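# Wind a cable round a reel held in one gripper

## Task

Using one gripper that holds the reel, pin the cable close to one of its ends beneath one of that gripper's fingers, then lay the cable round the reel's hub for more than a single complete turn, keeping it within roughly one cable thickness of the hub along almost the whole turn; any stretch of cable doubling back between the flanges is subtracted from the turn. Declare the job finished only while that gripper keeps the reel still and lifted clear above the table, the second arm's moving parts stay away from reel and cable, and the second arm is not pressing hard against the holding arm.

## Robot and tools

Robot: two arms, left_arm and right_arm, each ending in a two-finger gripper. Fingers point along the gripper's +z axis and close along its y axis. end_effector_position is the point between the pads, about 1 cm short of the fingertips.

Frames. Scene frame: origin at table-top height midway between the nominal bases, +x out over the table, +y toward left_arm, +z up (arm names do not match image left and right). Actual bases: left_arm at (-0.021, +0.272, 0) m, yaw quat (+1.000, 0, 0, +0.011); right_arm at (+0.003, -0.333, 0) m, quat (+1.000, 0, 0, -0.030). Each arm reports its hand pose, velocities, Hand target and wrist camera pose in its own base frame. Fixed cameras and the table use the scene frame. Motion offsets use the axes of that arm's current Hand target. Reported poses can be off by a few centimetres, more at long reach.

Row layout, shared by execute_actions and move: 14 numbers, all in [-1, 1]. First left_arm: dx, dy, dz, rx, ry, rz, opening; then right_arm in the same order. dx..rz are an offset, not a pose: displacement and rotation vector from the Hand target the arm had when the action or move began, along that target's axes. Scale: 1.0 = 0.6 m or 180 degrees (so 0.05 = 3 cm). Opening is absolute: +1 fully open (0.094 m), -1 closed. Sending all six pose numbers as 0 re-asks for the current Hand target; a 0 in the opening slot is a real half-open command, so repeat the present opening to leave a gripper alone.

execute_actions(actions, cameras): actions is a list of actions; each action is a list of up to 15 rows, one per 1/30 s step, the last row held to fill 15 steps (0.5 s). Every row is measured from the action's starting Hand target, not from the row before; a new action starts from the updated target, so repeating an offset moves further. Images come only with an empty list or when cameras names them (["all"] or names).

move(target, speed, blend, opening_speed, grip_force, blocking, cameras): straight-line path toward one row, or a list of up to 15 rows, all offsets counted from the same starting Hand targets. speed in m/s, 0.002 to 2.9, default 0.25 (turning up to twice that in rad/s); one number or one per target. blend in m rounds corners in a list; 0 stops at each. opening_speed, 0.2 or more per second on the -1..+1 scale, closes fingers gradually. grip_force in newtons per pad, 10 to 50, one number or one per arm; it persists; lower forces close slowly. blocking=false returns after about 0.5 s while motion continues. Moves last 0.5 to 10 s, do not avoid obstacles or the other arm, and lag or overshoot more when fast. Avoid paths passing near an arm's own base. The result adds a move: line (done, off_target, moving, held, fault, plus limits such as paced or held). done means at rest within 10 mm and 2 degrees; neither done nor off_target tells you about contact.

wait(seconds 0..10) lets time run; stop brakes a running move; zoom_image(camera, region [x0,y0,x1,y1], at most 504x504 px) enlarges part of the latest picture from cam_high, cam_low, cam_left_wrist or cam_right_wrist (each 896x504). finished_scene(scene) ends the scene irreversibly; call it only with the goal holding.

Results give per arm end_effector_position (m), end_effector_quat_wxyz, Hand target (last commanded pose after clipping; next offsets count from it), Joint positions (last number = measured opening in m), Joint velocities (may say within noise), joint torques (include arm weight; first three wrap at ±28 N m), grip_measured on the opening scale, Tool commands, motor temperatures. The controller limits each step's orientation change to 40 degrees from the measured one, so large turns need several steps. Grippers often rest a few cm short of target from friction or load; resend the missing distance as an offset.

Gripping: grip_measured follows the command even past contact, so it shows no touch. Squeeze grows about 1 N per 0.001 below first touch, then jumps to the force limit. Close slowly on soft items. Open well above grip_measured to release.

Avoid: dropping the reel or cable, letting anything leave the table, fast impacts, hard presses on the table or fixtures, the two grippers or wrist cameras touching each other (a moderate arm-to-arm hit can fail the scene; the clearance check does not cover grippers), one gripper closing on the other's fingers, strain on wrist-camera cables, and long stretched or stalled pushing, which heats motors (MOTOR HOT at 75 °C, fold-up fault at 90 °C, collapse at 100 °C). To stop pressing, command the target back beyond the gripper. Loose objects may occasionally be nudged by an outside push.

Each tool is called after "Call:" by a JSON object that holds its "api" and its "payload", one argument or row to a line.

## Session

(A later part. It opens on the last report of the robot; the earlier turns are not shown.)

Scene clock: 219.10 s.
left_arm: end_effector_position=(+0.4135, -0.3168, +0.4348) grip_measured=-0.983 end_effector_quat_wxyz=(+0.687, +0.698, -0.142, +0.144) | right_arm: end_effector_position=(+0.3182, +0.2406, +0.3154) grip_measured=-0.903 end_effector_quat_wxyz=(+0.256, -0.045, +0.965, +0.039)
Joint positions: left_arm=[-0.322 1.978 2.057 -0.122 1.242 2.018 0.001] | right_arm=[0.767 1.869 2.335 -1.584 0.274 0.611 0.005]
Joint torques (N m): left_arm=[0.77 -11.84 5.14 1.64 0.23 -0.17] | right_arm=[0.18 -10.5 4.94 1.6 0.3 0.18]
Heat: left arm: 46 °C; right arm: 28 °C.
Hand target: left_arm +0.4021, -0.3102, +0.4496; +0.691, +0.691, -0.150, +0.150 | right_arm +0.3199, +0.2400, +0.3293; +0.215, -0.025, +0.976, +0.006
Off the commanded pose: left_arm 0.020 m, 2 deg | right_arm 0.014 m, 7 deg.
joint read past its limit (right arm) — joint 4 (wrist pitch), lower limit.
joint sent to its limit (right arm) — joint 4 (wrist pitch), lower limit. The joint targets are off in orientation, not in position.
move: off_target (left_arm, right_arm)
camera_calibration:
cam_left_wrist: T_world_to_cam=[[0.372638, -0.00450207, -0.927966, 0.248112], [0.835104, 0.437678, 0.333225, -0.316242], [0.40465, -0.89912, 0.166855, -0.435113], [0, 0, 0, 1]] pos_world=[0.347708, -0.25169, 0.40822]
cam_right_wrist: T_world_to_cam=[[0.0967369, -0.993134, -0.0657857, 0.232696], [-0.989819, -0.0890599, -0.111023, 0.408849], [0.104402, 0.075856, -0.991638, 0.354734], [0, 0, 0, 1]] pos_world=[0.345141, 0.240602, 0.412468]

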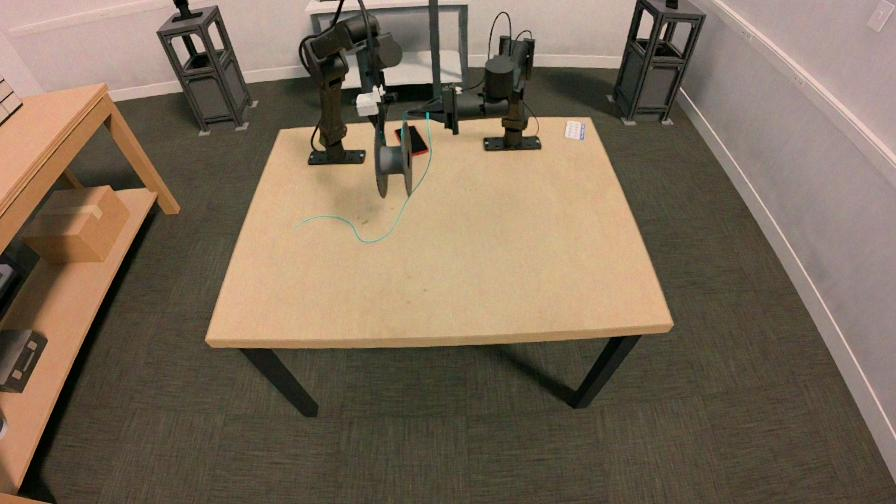

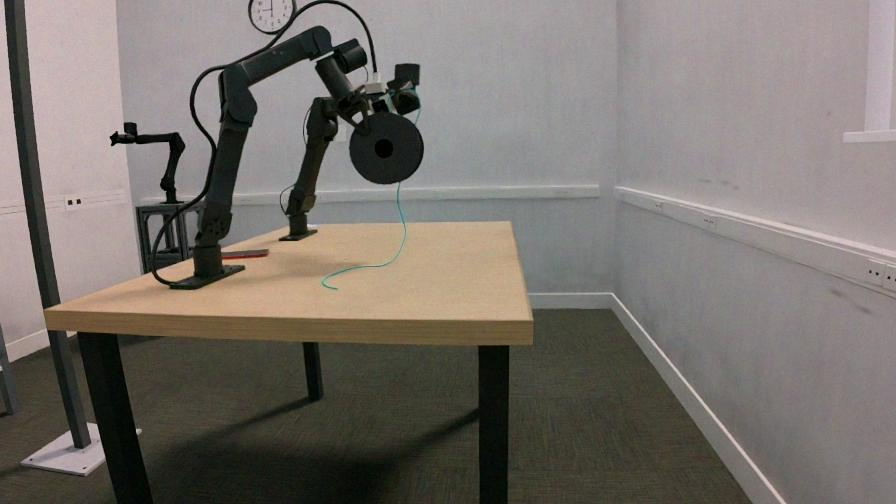

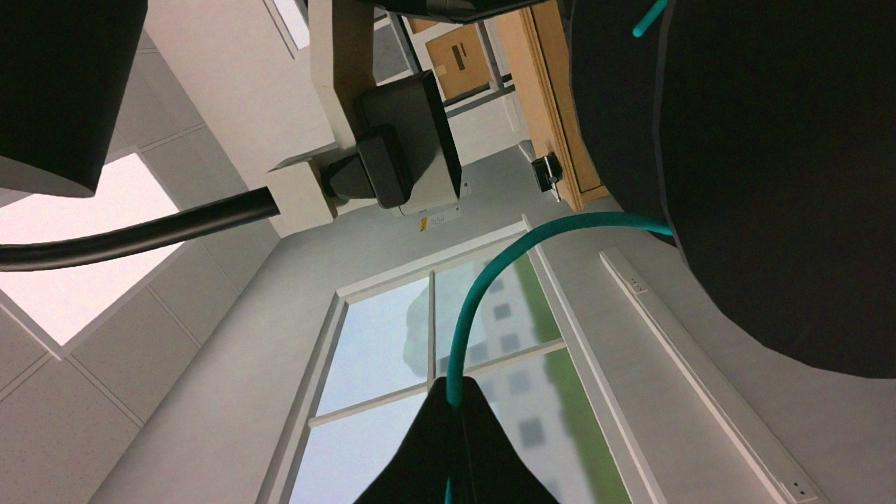

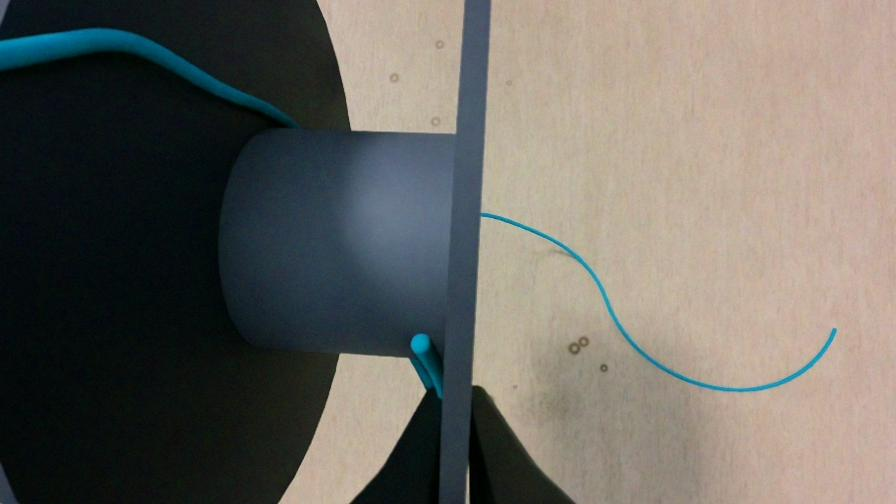

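Call:
{"api": "move", "payload": {
  "target": [
    [-0.122,0.002,-0.017,0,0,-0.03,-1,0,0,0,0,0,0,-1],
    [-0.233,-0.057,-0.017,0,0,-0.2,-1,0,0,0,0,0,0,-1]
  ],
  "speed": 0.07,
  "blend": [0.03,0],
  "cameras": ["cam_left_wrist","cam_right_wrist","cam_high","cam_low"]
}}

Call:
{"api": "zoom_image", "payload": {
  "camera": "cam_high",
  "region": [360, 80, 500, 220]
}}

Call:
{"api": "zoom_image", "payload": {
  "camera": "cam_low",
  "region": [300, 50, 480, 240]
}}

Scene clock: 226.67 s.
left_arm: end_effector_position=(+0.3057, -0.3012, +0.3525) grip_measured=-0.983 end_effector_quat_wxyz=(+0.701, +0.706, +0.088, -0.059) | right_arm: end_effector_position=(+0.3115, +0.2492, +0.3137) grip_measured=-0.903 end_effector_quat_wxyz=(+0.243, -0.054, +0.967, +0.056)
Joint positions: left_arm=[-0.388 1.499 1.157 0.314 1.144 1.387 0.001] | right_arm=[0.776 1.869 2.335 -1.584 0.231 0.611 0.005]
Joint torques (N m): left_arm=[-0.65 -8.24 5.18 1.59 0.36 -0.13] | right_arm=[-0.59 -10.54 4.92 1.62 0.67 0.19]
Heat: left arm: 44 °C; right arm: 28 °C.
Hand target: left_arm +0.2891, -0.2998, +0.3605; +0.704, +0.704, +0.070, -0.071 | right_arm +0.3199, +0.2400, +0.3293; +0.215, -0.025, +0.976, +0.006
Off the commanded pose: left_arm 0.019 m, 2 deg | right_arm 0.020 m, 8 deg.
joint read past its limit (right arm) — joint 4 (wrist pitch), lower limit.
joint sent to its limit (right arm) — joint 4 (wrist pitch), lower limit. The joint targets are off in orientation, not in position.
move: off_target (left_arm, right_arm)
camera_calibration:
cam_left_wrist: T_world_to_cam=[[-0.230579, -0.0179089, -0.972889, 0.408284], [0.855638, 0.472395, -0.211486, -0.00941655], [0.463375, -0.881205, -0.093601, -0.284519], [0, 0, 0, 1]] pos_world=[0.234038, -0.238959, 0.368592]
cam_right_wrist: T_world_to_cam=[[0.121542, -0.987909, -0.0962469, 0.242373], [-0.989743, -0.113288, -0.087037, 0.401223], [0.075081, 0.105838, -0.991545, 0.354682], [0, 0, 0, 1]] pos_world=[0.341019, 0.247357, 0.409932]

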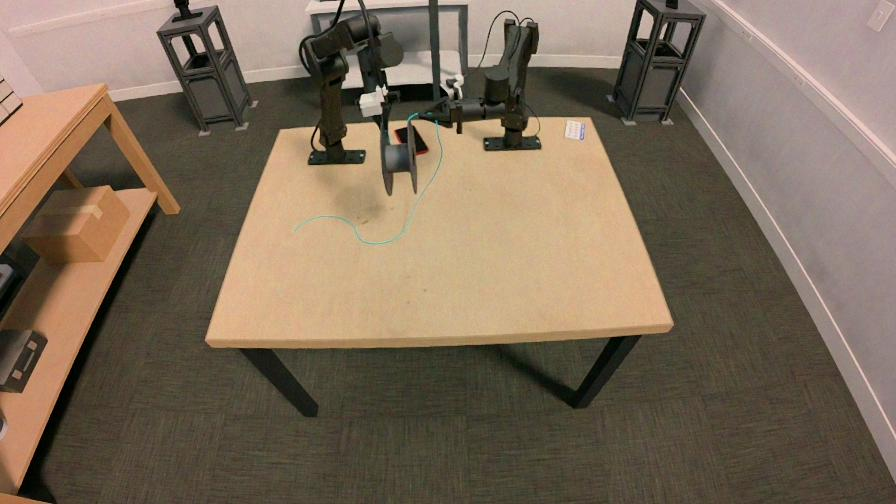

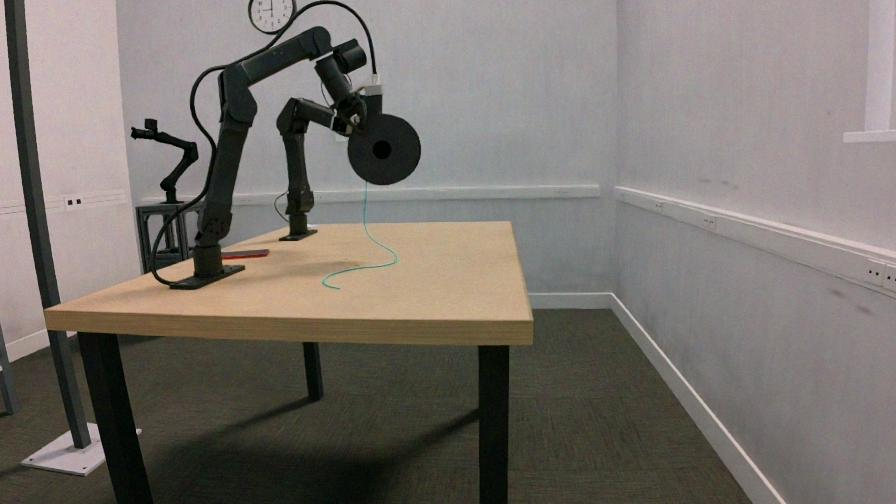

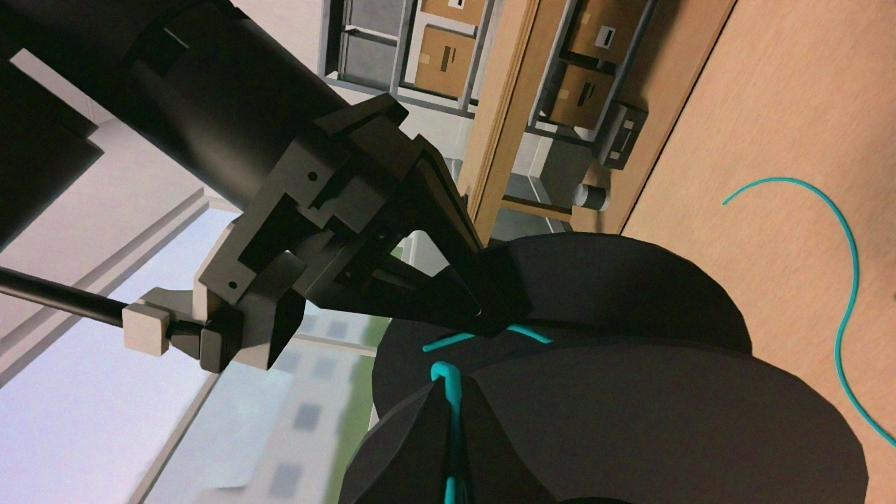

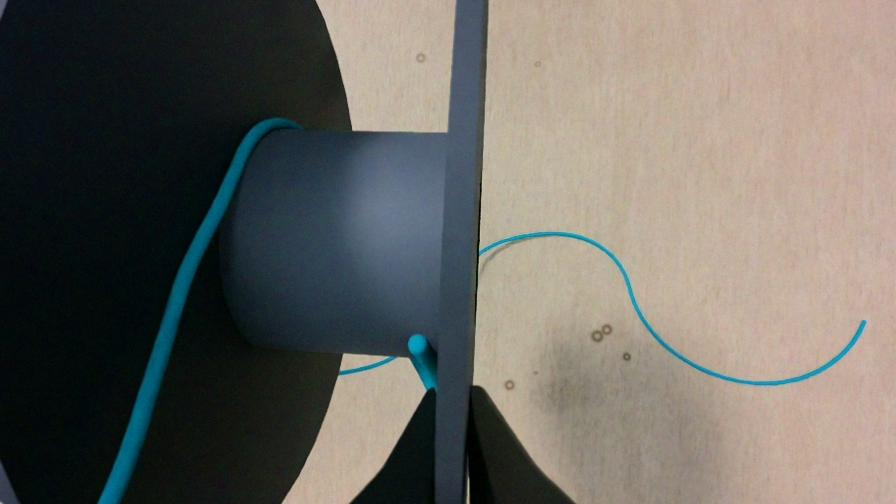

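Scaled by 3.600 from the camera's 896x504 image, which has a finer 1280x720 frame.

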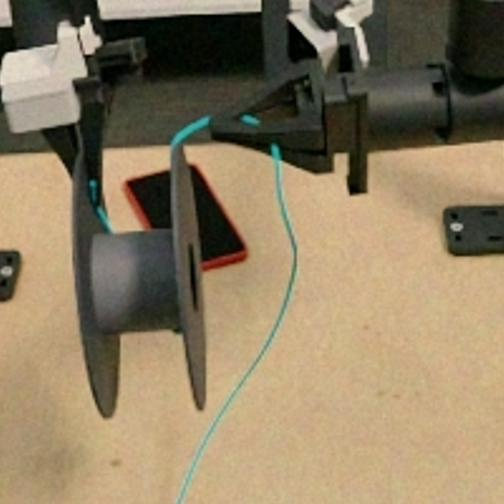

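Scaled by 2.653 from the camera's 896x504 image, which has a finer 1280x720 frame.

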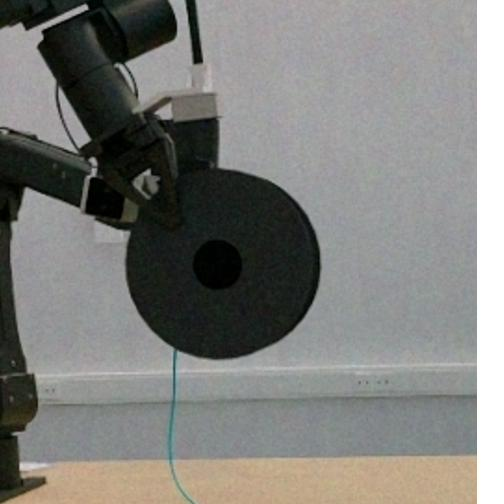

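Call:
{"api": "move", "payload": {
  "target": [-0.0275,-0.132,0.1,0,0,0,-0.97,0,0,0,0,0,0,-1],
  "speed": 0.05,
  "cameras": ["cam_left_wrist","cam_right_wrist","cam_high","cam_low"]
}}

Call:
{"api": "zoom_image", "payload": {
  "camera": "cam_high",
  "region": [360, 80, 500, 220]
}}

Call:
{"api": "zoom_image", "payload": {
  "camera": "cam_low",
  "region": [300, 50, 480, 240]
}}

Scene clock: 230.20 s.
left_arm: end_effector_position=(+0.2917, -0.3426, +0.3045) grip_measured=-0.968 end_effector_quat_wxyz=(+0.719, +0.688, +0.101, -0.001) | right_arm: end_effector_position=(+0.3216, +0.2349, +0.3137) grip_measured=-0.904 end_effector_quat_wxyz=(+0.263, -0.063, +0.963, +0.015)
Joint positions: left_arm=[-0.557 1.515 0.921 0.646 0.868 1.384 0.002] | right_arm=[0.767 1.869 2.324 -1.584 0.31 0.566 0.005]
Joint torques (N m): left_arm=[-4.62 -4.41 4.77 1.51 0.91 -0.15] | right_arm=[0.44 -10.5 5.76 1.58 0.04 0.63]
Heat: left arm: 43 °C; right arm: 28 °C.
Hand target: left_arm +0.2570, -0.3598, +0.2862; +0.704, +0.704, +0.070, -0.071 | right_arm +0.3199, +0.2399, +0.3293; +0.215, -0.025, +0.976, +0.006
Off the commanded pose: left_arm 0.043 m, 9 deg | right_arm 0.017 m, 7 deg.
joint read past its limit (right arm) — joint 4 (wrist pitch), lower limit.
joint sent to its limit (right arm) — joint 4 (wrist pitch), lower limit. The joint targets are off in orientation, not in position.
move: off_target (left_arm, right_arm)
camera_calibration:
cam_left_wrist: T_world_to_cam=[[-0.16215, -0.077319, -0.983732, 0.320605], [0.813314, 0.554055, -0.177607, 0.0419923], [0.558774, -0.828882, -0.0269554, -0.349149], [0, 0, 0, 1]] pos_world=[0.212929, -0.28788, 0.313436]
cam_right_wrist: T_world_to_cam=[[0.11968, -0.99276, -0.0102457, 0.201742], [-0.985429, -0.117527, -0.122954, 0.420432], [0.12086, 0.0248115, -0.992359, 0.359976], [0, 0, 0, 1]] pos_world=[0.346655, 0.240762, 0.410987]

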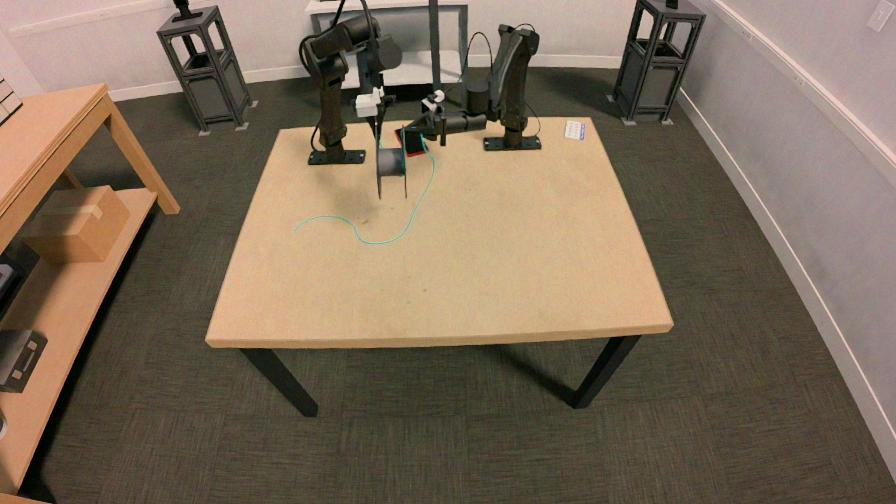

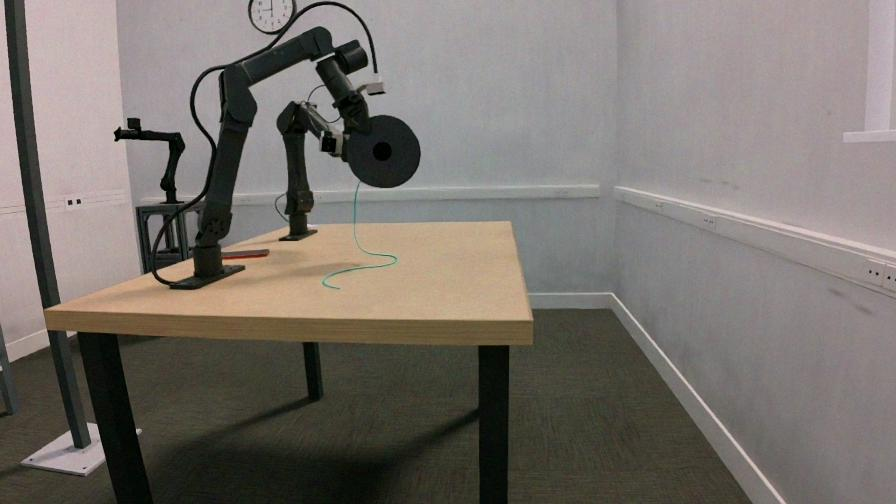

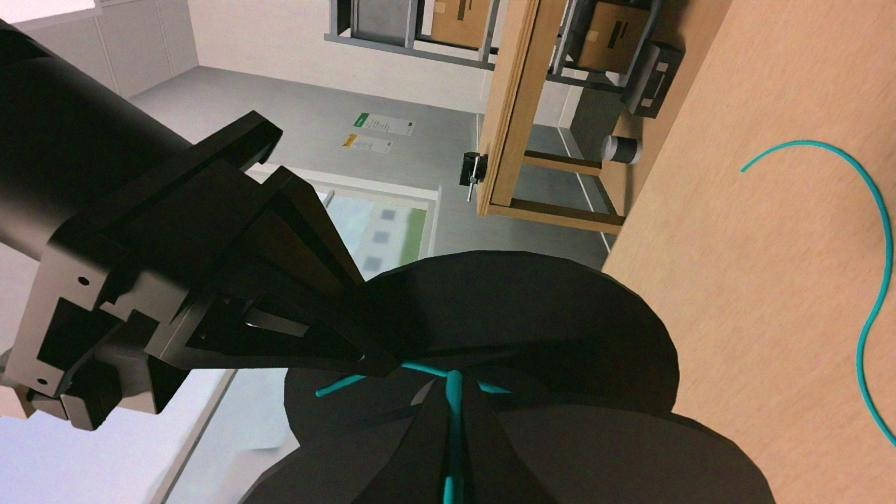

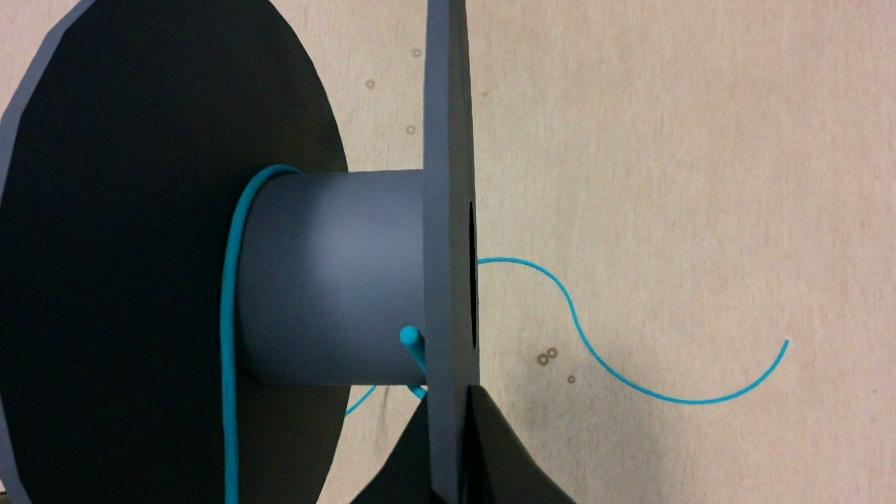

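Scaled by 3.600 from the camera's 896x504 image, which has a finer 1280x720 frame.

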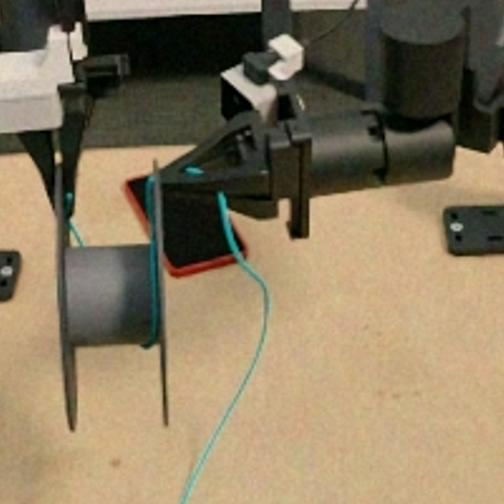

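Scaled by 2.653 from the camera's 896x504 image, which has a finer 1280x720 frame.

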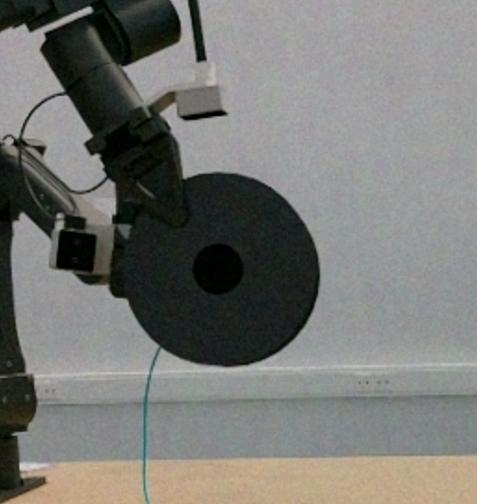

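Call:
{"api": "move", "payload": {
  "target": [0.03,0.02,-0.095,0,0,0,-0.97,0,0,0,0,0,0,-1],
  "speed": 0.06,
  "cameras": ["cam_left_wrist","cam_right_wrist"]
}}

Scene clock: 232.30 s.
left_arm: end_effector_position=(+0.2871, -0.3097, +0.2990) grip_measured=-0.967 end_effector_quat_wxyz=(+0.712, +0.698, +0.067, -0.046) | right_arm: end_effector_position=(+0.3070, +0.2536, +0.3093) grip_measured=-0.904 end_effector_quat_wxyz=(+0.231, -0.055, +0.969, +0.064)
Joint positions: left_arm=[-0.434 1.508 0.908 0.64 1.105 1.374 0.002] | right_arm=[0.781 1.869 2.324 -1.584 0.206 0.622 0.005]
Joint torques (N m): left_arm=[1.22 -7.46 4.36 1.23 0.43 -0.13] | right_arm=[-0.98 -10.81 5.74 1.58 0.84 0.11]
Heat: left arm: 42 °C; right arm: 28 °C.
Hand target: left_arm +0.2771, -0.3028, +0.2944; +0.704, +0.704, +0.070, -0.071 | right_arm +0.3199, +0.2399, +0.3293; +0.215, -0.025, +0.976, +0.005
Off the commanded pose: left_arm 0.013 m, 3 deg | right_arm 0.027 m, 8 deg.
joint read past its limit (right arm) — joint 4 (wrist pitch), lower limit.
joint sent to its limit (right arm) — joint 4 (wrist pitch), lower limit. The joint targets are off in orientation, not in position.
move: off_target (left_arm, right_arm)
camera_calibration:
cam_left_wrist: T_world_to_cam=[[-0.18412, -0.042913, -0.981966, 0.333409], [0.868639, 0.460414, -0.182992, -0.016861], [0.459964, -0.886667, -0.0474957, -0.30286], [0, 0, 0, 1]] pos_world=[0.215338, -0.246465, 0.309926]
cam_right_wrist: T_world_to_cam=[[0.124676, -0.985877, -0.111811, 0.250166], [-0.990989, -0.11817, -0.0630648, 0.39101], [0.0489615, 0.118666, -0.991726, 0.355086], [0, 0, 0, 1]] pos_world=[0.338911, 0.250702, 0.404778]
Images, in order (width x height): cam_left_wrist 896x504, cam_right_wrist 896x504.

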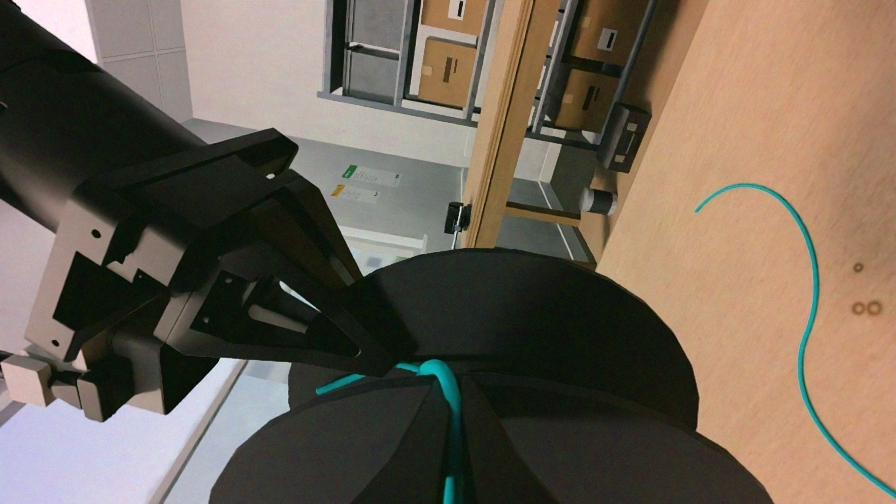

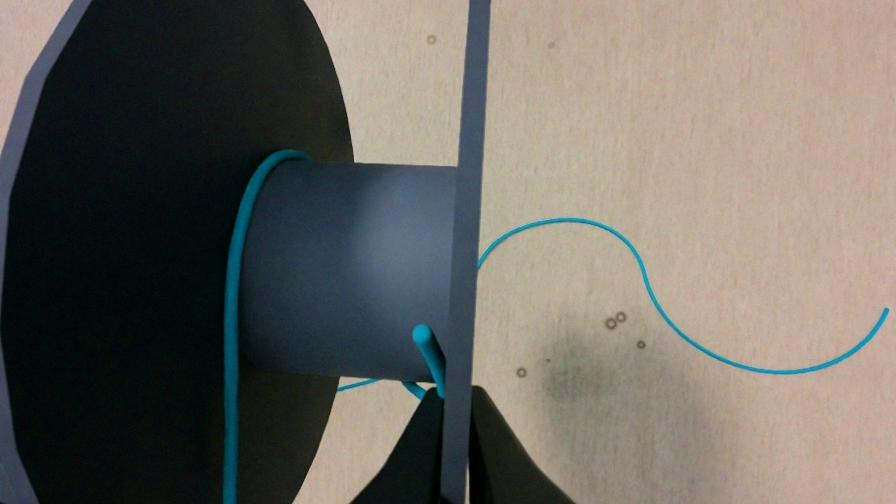

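Call:
{"api": "move", "payload": {
  "target": [0,0,0,0,0,0,-0.6,0,0,0,0,0,0,-1],
  "opening_speed": 0.3
}}

Call:
{"api": "move", "payload": {
  "target": [0,0,-0.2,0,0,0,-0.6,0,0,0,0,0,0,-1],
  "speed": 0.1,
  "cameras": ["all"]
}}

Call:
{"api": "zoom_image", "payload": {
  "camera": "cam_high",
  "region": [360, 80, 500, 220]
}}

Call:
{"api": "zoom_image", "payload": {
  "camera": "cam_low",
  "region": [300, 50, 480, 270]
}}

Scene clock: 235.10 s.
left_arm: end_effector_position=(+0.2826, -0.3071, +0.2909) grip_measured=-0.601 end_effector_quat_wxyz=(+0.704, +0.704, +0.071, -0.068) | right_arm: end_effector_position=(+0.3154, +0.2431, +0.3114) grip_measured=-0.904 end_effector_quat_wxyz=(+0.248, -0.044, +0.967, +0.042)
Joint positions: left_arm=[-0.426 1.508 0.899 0.607 1.141 1.374 0.019] | right_arm=[0.771 1.869 2.324 -1.584 0.26 0.622 0.005]
Joint torques (N m): left_arm=[0.53 -7.46 5.19 1.45 0.11 -0.05] | right_arm=[-0.14 -10.61 5.79 1.58 0.42 0.08]
Heat: left arm: 41 °C; right arm: 28 °C.
Hand target: left_arm +0.2772, -0.3028, +0.2944; +0.704, +0.704, +0.070, -0.071 | right_arm +0.3199, +0.2400, +0.3293; +0.215, -0.025, +0.976, +0.006
Off the commanded pose: left_arm 0.008 m, 0 deg | right_arm 0.019 m, 6 deg.
joint read past its limit (right arm) — joint 4 (wrist pitch), lower limit.
joint sent to its limit (right arm) — joint 4 (wrist pitch), lower limit. The joint targets are off in orientation, not in position.
move: off_target (right_arm)

Scene clock: 236.93 s.
left_arm: end_effector_position=(+0.2859, -0.1845, +0.2928) grip_measured=-0.601 end_effector_quat_wxyz=(+0.705, +0.703, +0.074, -0.062) | right_arm: end_effector_position=(+0.3154, +0.2431, +0.3114) grip_measured=-0.904 end_effector_quat_wxyz=(+0.248, -0.044, +0.967, +0.042)
Joint positions: left_arm=[-0.018 1.403 0.81 0.605 1.536 1.366 0.019] | right_arm=[0.771 1.869 2.324 -1.584 0.26 0.622 0.005]
Joint torques (N m): left_arm=[0.34 -6.22 4.98 1.25 0.24 -0.07] | right_arm=[-0.12 -10.61 5.86 1.59 0.4 0.08]
Heat: left arm: 41 °C; right arm: 28 °C.
Hand target: left_arm +0.2773, -0.1828, +0.2943; +0.704, +0.704, +0.070, -0.071 | right_arm +0.3199, +0.2400, +0.3293; +0.215, -0.025, +0.976, +0.006
Off the commanded pose: left_arm 0.009 m, 1 deg | right_arm 0.019 m, 6 deg.
joint read past its limit (right arm) — joint 4 (wrist pitch), lower limit.
joint sent to its limit (right arm) — joint 4 (wrist pitch), lower limit. The joint targets are off in orientation, not in position.
move: off_target (right_arm)
camera_calibration:
cam_left_wrist: T_world_to_cam=[[-0.216047, -0.0238472, -0.976092, 0.343433], [0.869188, 0.450712, -0.203396, -0.0704932], [0.444787, -0.892351, -0.0766472, -0.179793], [0, 0, 0, 1]] pos_world=[0.215439, -0.120476, 0.307103]
cam_right_wrist: T_world_to_cam=[[0.0948328, -0.992762, -0.0736888, 0.238159], [-0.991742, -0.0877962, -0.0934872, 0.400591], [0.086341, 0.0819459, -0.99289, 0.355429], [0, 0, 0, 1]] pos_world=[0.344009, 0.24248, 0.407901]

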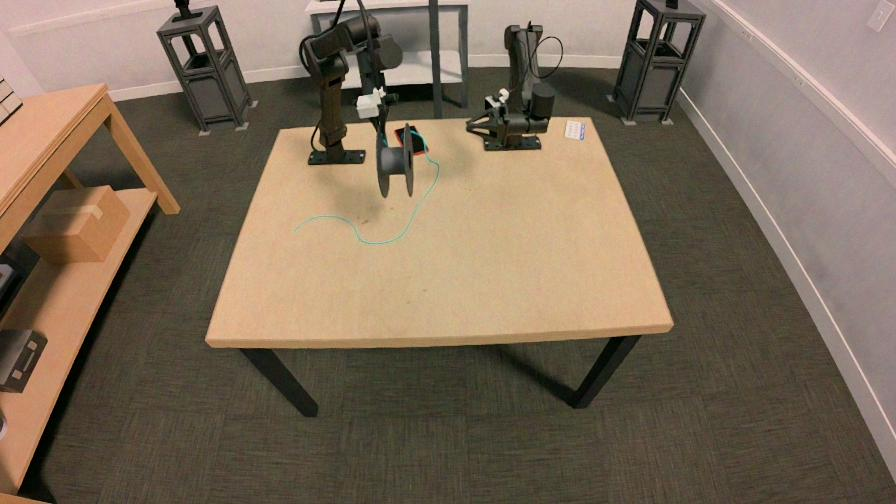

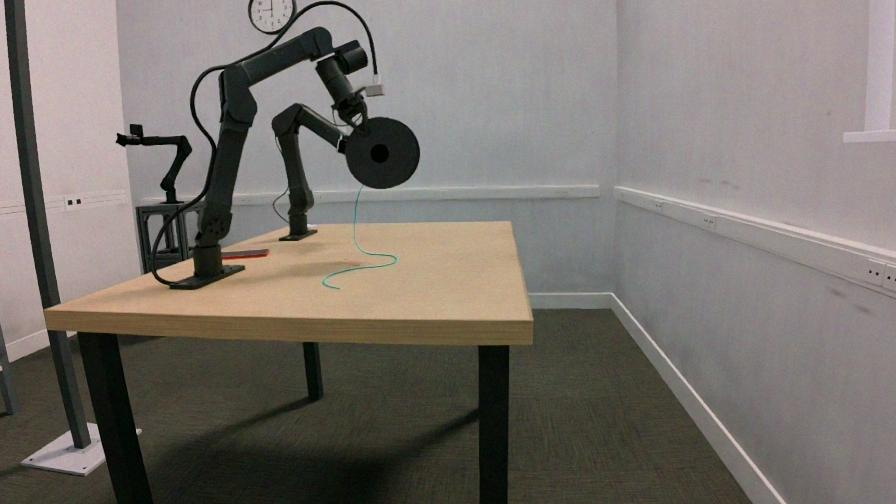

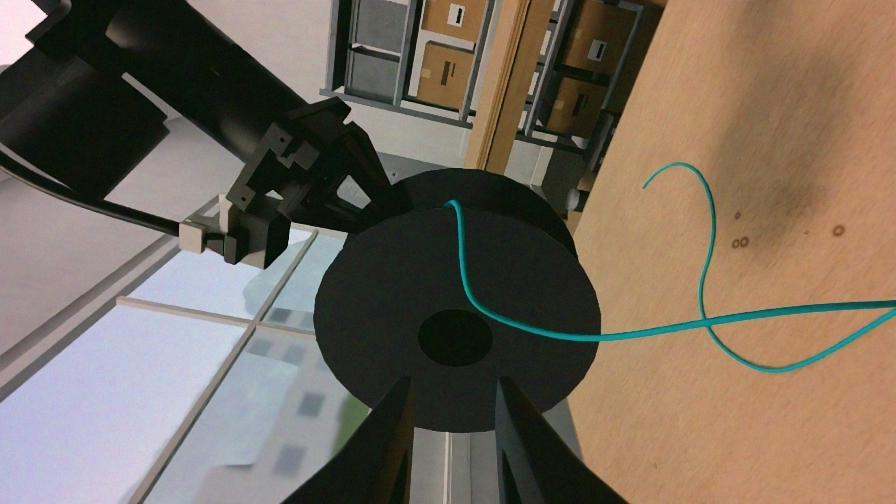

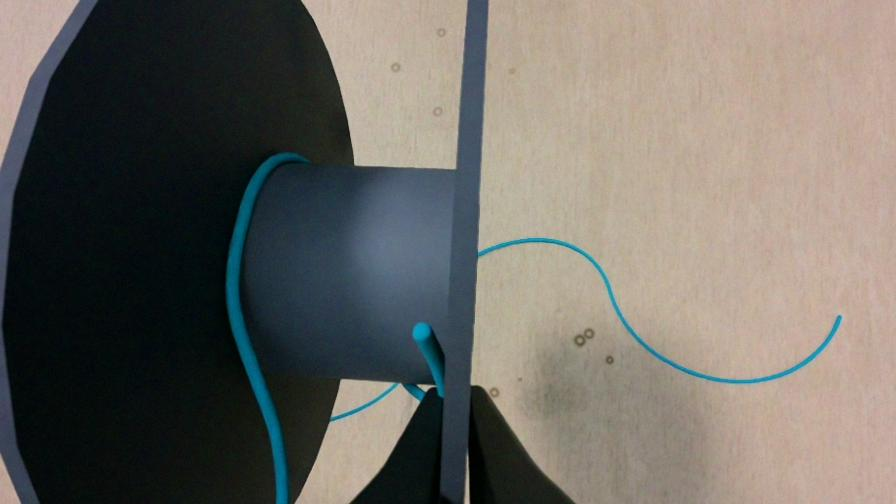

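Scaled by 3.600 from the camera's 896x504 image, which has a finer 1280x720 frame.

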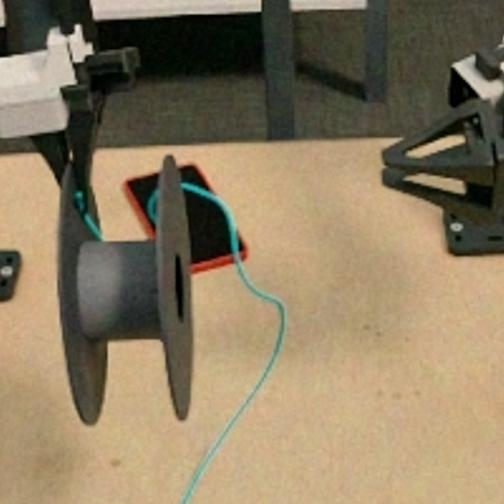

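Scaled by 2.291 from the camera's 896x504 image, which has a finer 1280x720 frame.

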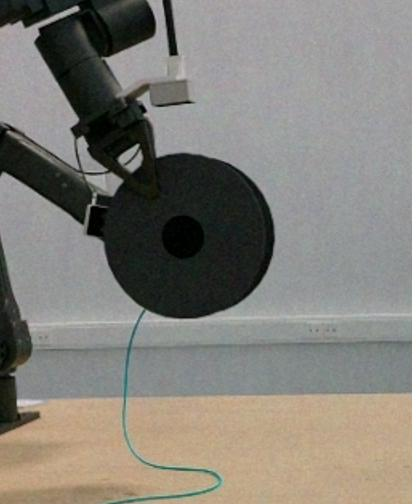

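Call:
{"api": "move", "payload": {
  "target": [
    [0.11,-0.19,0.0,0,0,-0.444,0.2,0,0,0,0,0,0,-1],
    [0.11,-0.19,0.1,0,0,-0.444,0.2,0,0,0,0,0,0,-1]
  ],
  "speed": 0.2,
  "cameras": ["cam_left_wrist","cam_high"]
}}

Scene clock: 244.50 s.
left_arm: end_effector_position=(+0.3203, -0.2420, +0.1741) grip_measured=+0.199 end_effector_quat_wxyz=(+0.495, +0.498, +0.503, -0.504) | right_arm: end_effector_position=(+0.3154, +0.2431, +0.3114) grip_measured=-0.904 end_effector_quat_wxyz=(+0.248, -0.044, +0.967, +0.042)
Joint positions: left_arm=[-0.193 1.869 0.741 1.116 1.384 -0.002 0.056] | right_arm=[0.771 1.869 2.324 -1.584 0.26 0.622 0.005]
Joint torques (N m): left_arm=[-0.47 -6.23 3.62 1.56 0 0] | right_arm=[-0.12 -10.56 5.79 1.59 0.41 0.07]
Motor temperatures (°C): left_arm=[20 39 23 24 20 19 19] | right_arm=[22 28 27 27 23 19 23]
Heat: left arm: 39 °C; right arm: 28 °C.
Hand target: left_arm +0.3192, -0.2429, +0.1696; +0.494, +0.494, +0.506, -0.506 | right_arm +0.3199, +0.2400, +0.3293; +0.215, -0.025, +0.976, +0.006
Off the commanded pose: left_arm 0.005 m, 1 deg | right_arm 0.019 m, 6 deg.
joint read past its limit (right arm) — joint 4 (wrist pitch), lower limit.
joint sent to its limit (right arm) — joint 4 (wrist pitch), lower limit. The joint targets are off in orientation, not in position.
move: off_target (right_arm)
camera_calibration:
cam_left_wrist: T_world_to_cam=[[-0.999129, -0.0145237, 0.039111, 0.309998], [-0.0415165, 0.438736, -0.897656, 0.311029], [-0.00412213, -0.898498, -0.438957, -0.0501169], [0, 0, 0, 1]] pos_world=[0.322435, -0.176987, 0.245073]
Images, in order (width x height): cam_high 896x504, cam_left_wrist 896x504.

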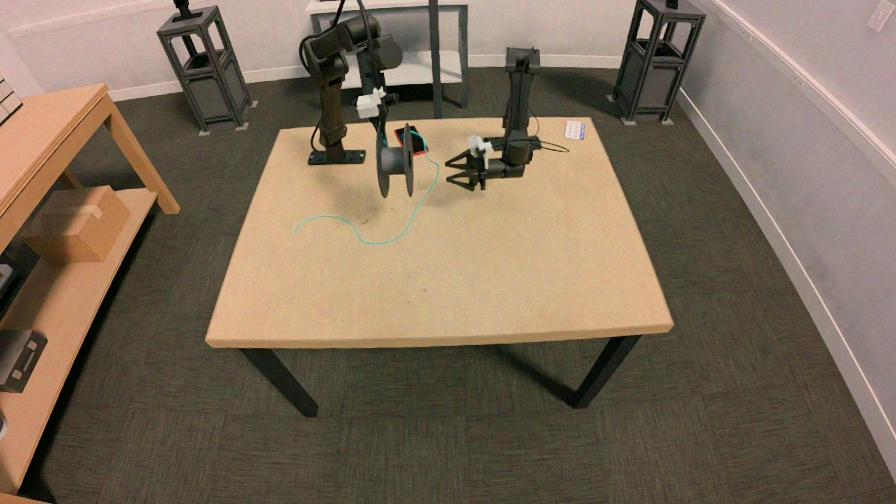

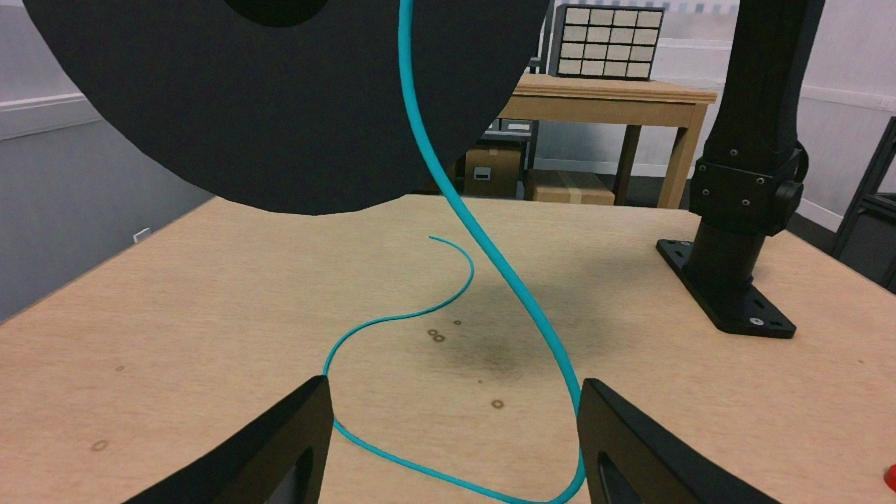

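Call:
{"api": "move", "payload": {
  "target": [0.025,-0.047,0.112,0,0,0,0.2,0,0,0,0,0,0,-1],
  "speed": 0.12,
  "cameras": ["cam_left_wrist","cam_high"]
}}

Call:
{"api": "zoom_image", "payload": {
  "camera": "cam_high",
  "region": [360, 80, 500, 220]
}}

Scene clock: 246.90 s.
left_arm: end_effector_position=(+0.2914, -0.3099, +0.1589) grip_measured=+0.199 end_effector_quat_wxyz=(+0.493, +0.497, +0.503, -0.507) | right_arm: end_effector_position=(+0.3154, +0.2431, +0.3114) grip_measured=-0.904 end_effector_quat_wxyz=(+0.248, -0.044, +0.967, +0.042)
Joint positions: left_arm=[-0.42 1.909 0.697 1.211 1.158 -0.018 0.056] | right_arm=[0.771 1.869 2.324 -1.584 0.26 0.622 0.005]
Joint torques (N m): left_arm=[-0.27 -5.97 3.41 1.73 -0.07 -0.07] | right_arm=[-0.17 -10.59 5.78 1.59 0.4 0.06]
Heat: left arm: 38 °C; right arm: 28 °C.
Hand target: left_arm +0.2906, -0.3100, +0.1551; +0.493, +0.494, +0.506, -0.506 | right_arm +0.3199, +0.2400, +0.3293; +0.215, -0.025, +0.976, +0.006
Off the commanded pose: left_arm 0.004 m, 0 deg | right_arm 0.019 m, 6 deg.
joint read past its limit (right arm) — joint 4 (wrist pitch), lower limit.
joint sent to its limit (right arm) — joint 4 (wrist pitch), lower limit. The joint targets are off in orientation, not in position.
move: off_target (right_arm)
camera_calibration:
cam_left_wrist: T_world_to_cam=[[-0.998897, -0.0126081, 0.0452198, 0.28023], [-0.0461755, 0.437533, -0.898016, 0.327019], [-0.00846291, -0.899114, -0.437633, -0.117048], [0, 0, 0, 1]] pos_world=[0.29403, -0.244788, 0.229772]
Images, in order (width x height): cam_high 896x504, cam_left_wrist 896x504.

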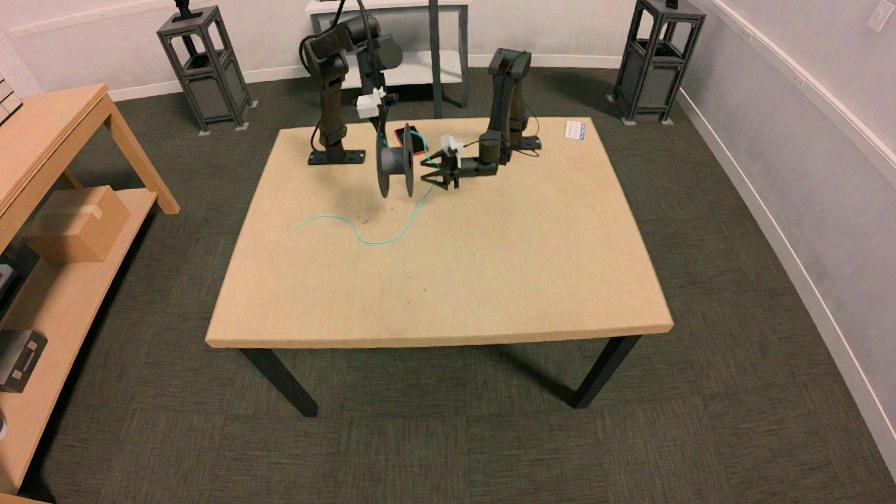

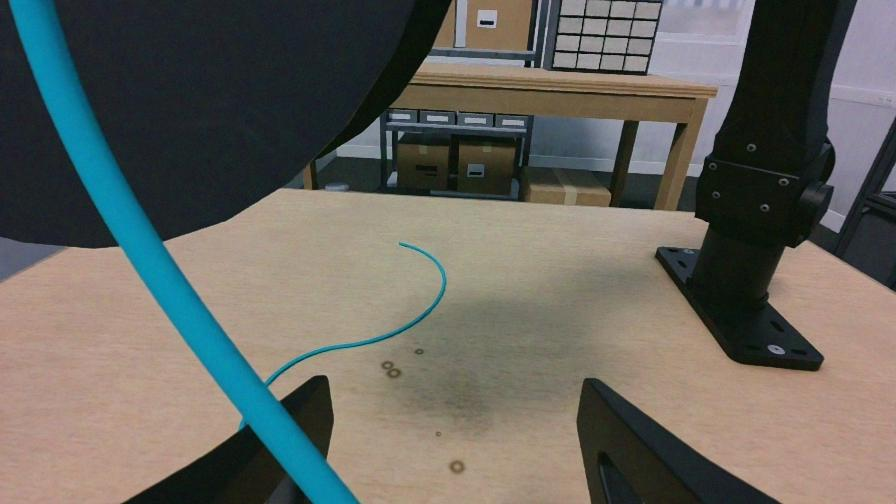

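Scaled by 3.600 from the camera's 896x504 image, which has a finer 1280x720 frame.

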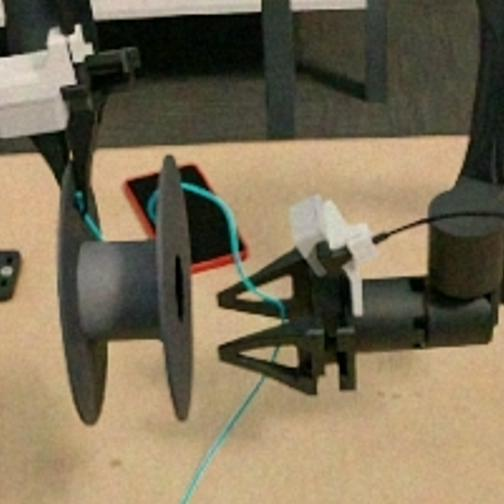

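Call:
{"api": "move", "payload": {
  "target": [0,0.015,-0.09,0,0,0,0.2,0,0,0,0,0,0,-1],
  "speed": 0.12,
  "cameras": ["cam_left_wrist","cam_high"]
}}

Call:
{"api": "zoom_image", "payload": {
  "camera": "cam_high",
  "region": [360, 80, 500, 220]
}}

Scene clock: 248.93 s.
left_arm: end_effector_position=(+0.3028, -0.2578, +0.1510) grip_measured=+0.199 end_effector_quat_wxyz=(+0.489, +0.490, +0.513, -0.508) | right_arm: end_effector_position=(+0.3154, +0.2431, +0.3114) grip_measured=-0.904 end_effector_quat_wxyz=(+0.248, -0.044, +0.967, +0.042)
Joint positions: left_arm=[-0.254 1.909 0.658 1.226 1.314 -0.018 0.056] | right_arm=[0.771 1.869 2.324 -1.584 0.26 0.622 0.005]
Joint torques (N m): left_arm=[0.32 -7.42 3.26 1.65 0.15 -0.01] | right_arm=[-0.09 -10.58 5.79 1.58 0.41 0.06]
Heat: left arm: 38 °C; right arm: 28 °C.
Hand target: left_arm +0.2997, -0.2561, +0.1550; +0.494, +0.494, +0.506, -0.506 | right_arm +0.3199, +0.2400, +0.3293; +0.215, -0.025, +0.976, +0.006
Off the commanded pose: left_arm 0.005 m, 1 deg | right_arm 0.019 m, 6 deg.
joint read past its limit (right arm) — joint 4 (wrist pitch), lower limit.
joint sent to its limit (right arm) — joint 4 (wrist pitch), lower limit. The joint targets are off in orientation, not in position.
move: off_target (right_arm)
camera_calibration:
cam_left_wrist: T_world_to_cam=[[-0.997461, -0.023234, 0.0673177, 0.286087], [-0.0706467, 0.441954, -0.894252, 0.305739], [-0.00897432, -0.896737, -0.442473, -0.0720474], [0, 0, 0, 1]] pos_world=[0.306314, -0.193083, 0.22227]
Images, in order (width x height): cam_high 896x504, cam_left_wrist 896x504.

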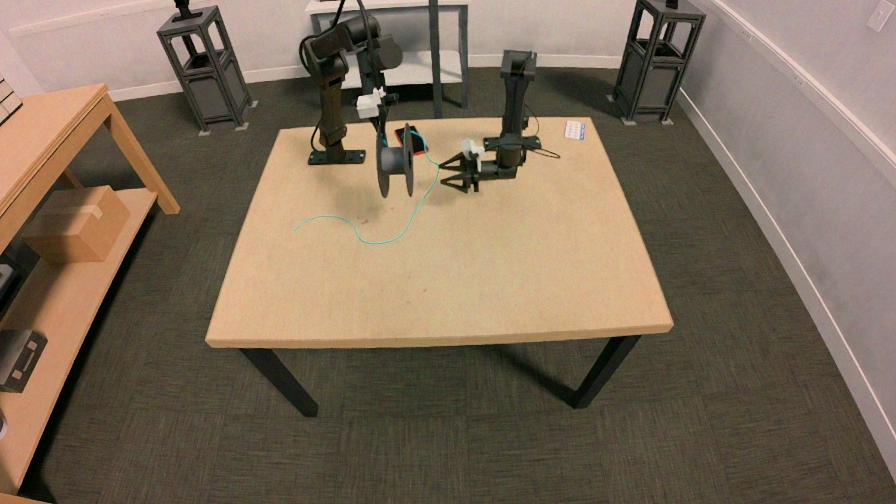

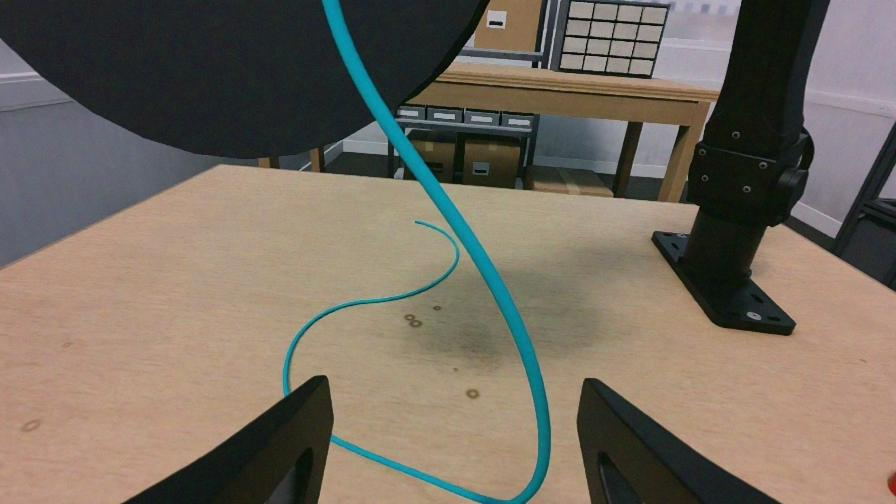

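Scaled by 3.600 from the camera's 896x504 image, which has a finer 1280x720 frame.

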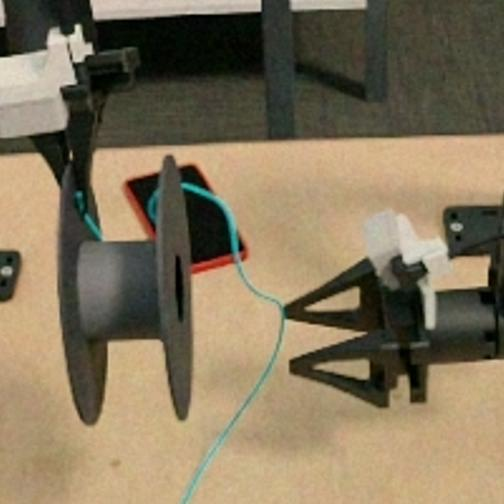

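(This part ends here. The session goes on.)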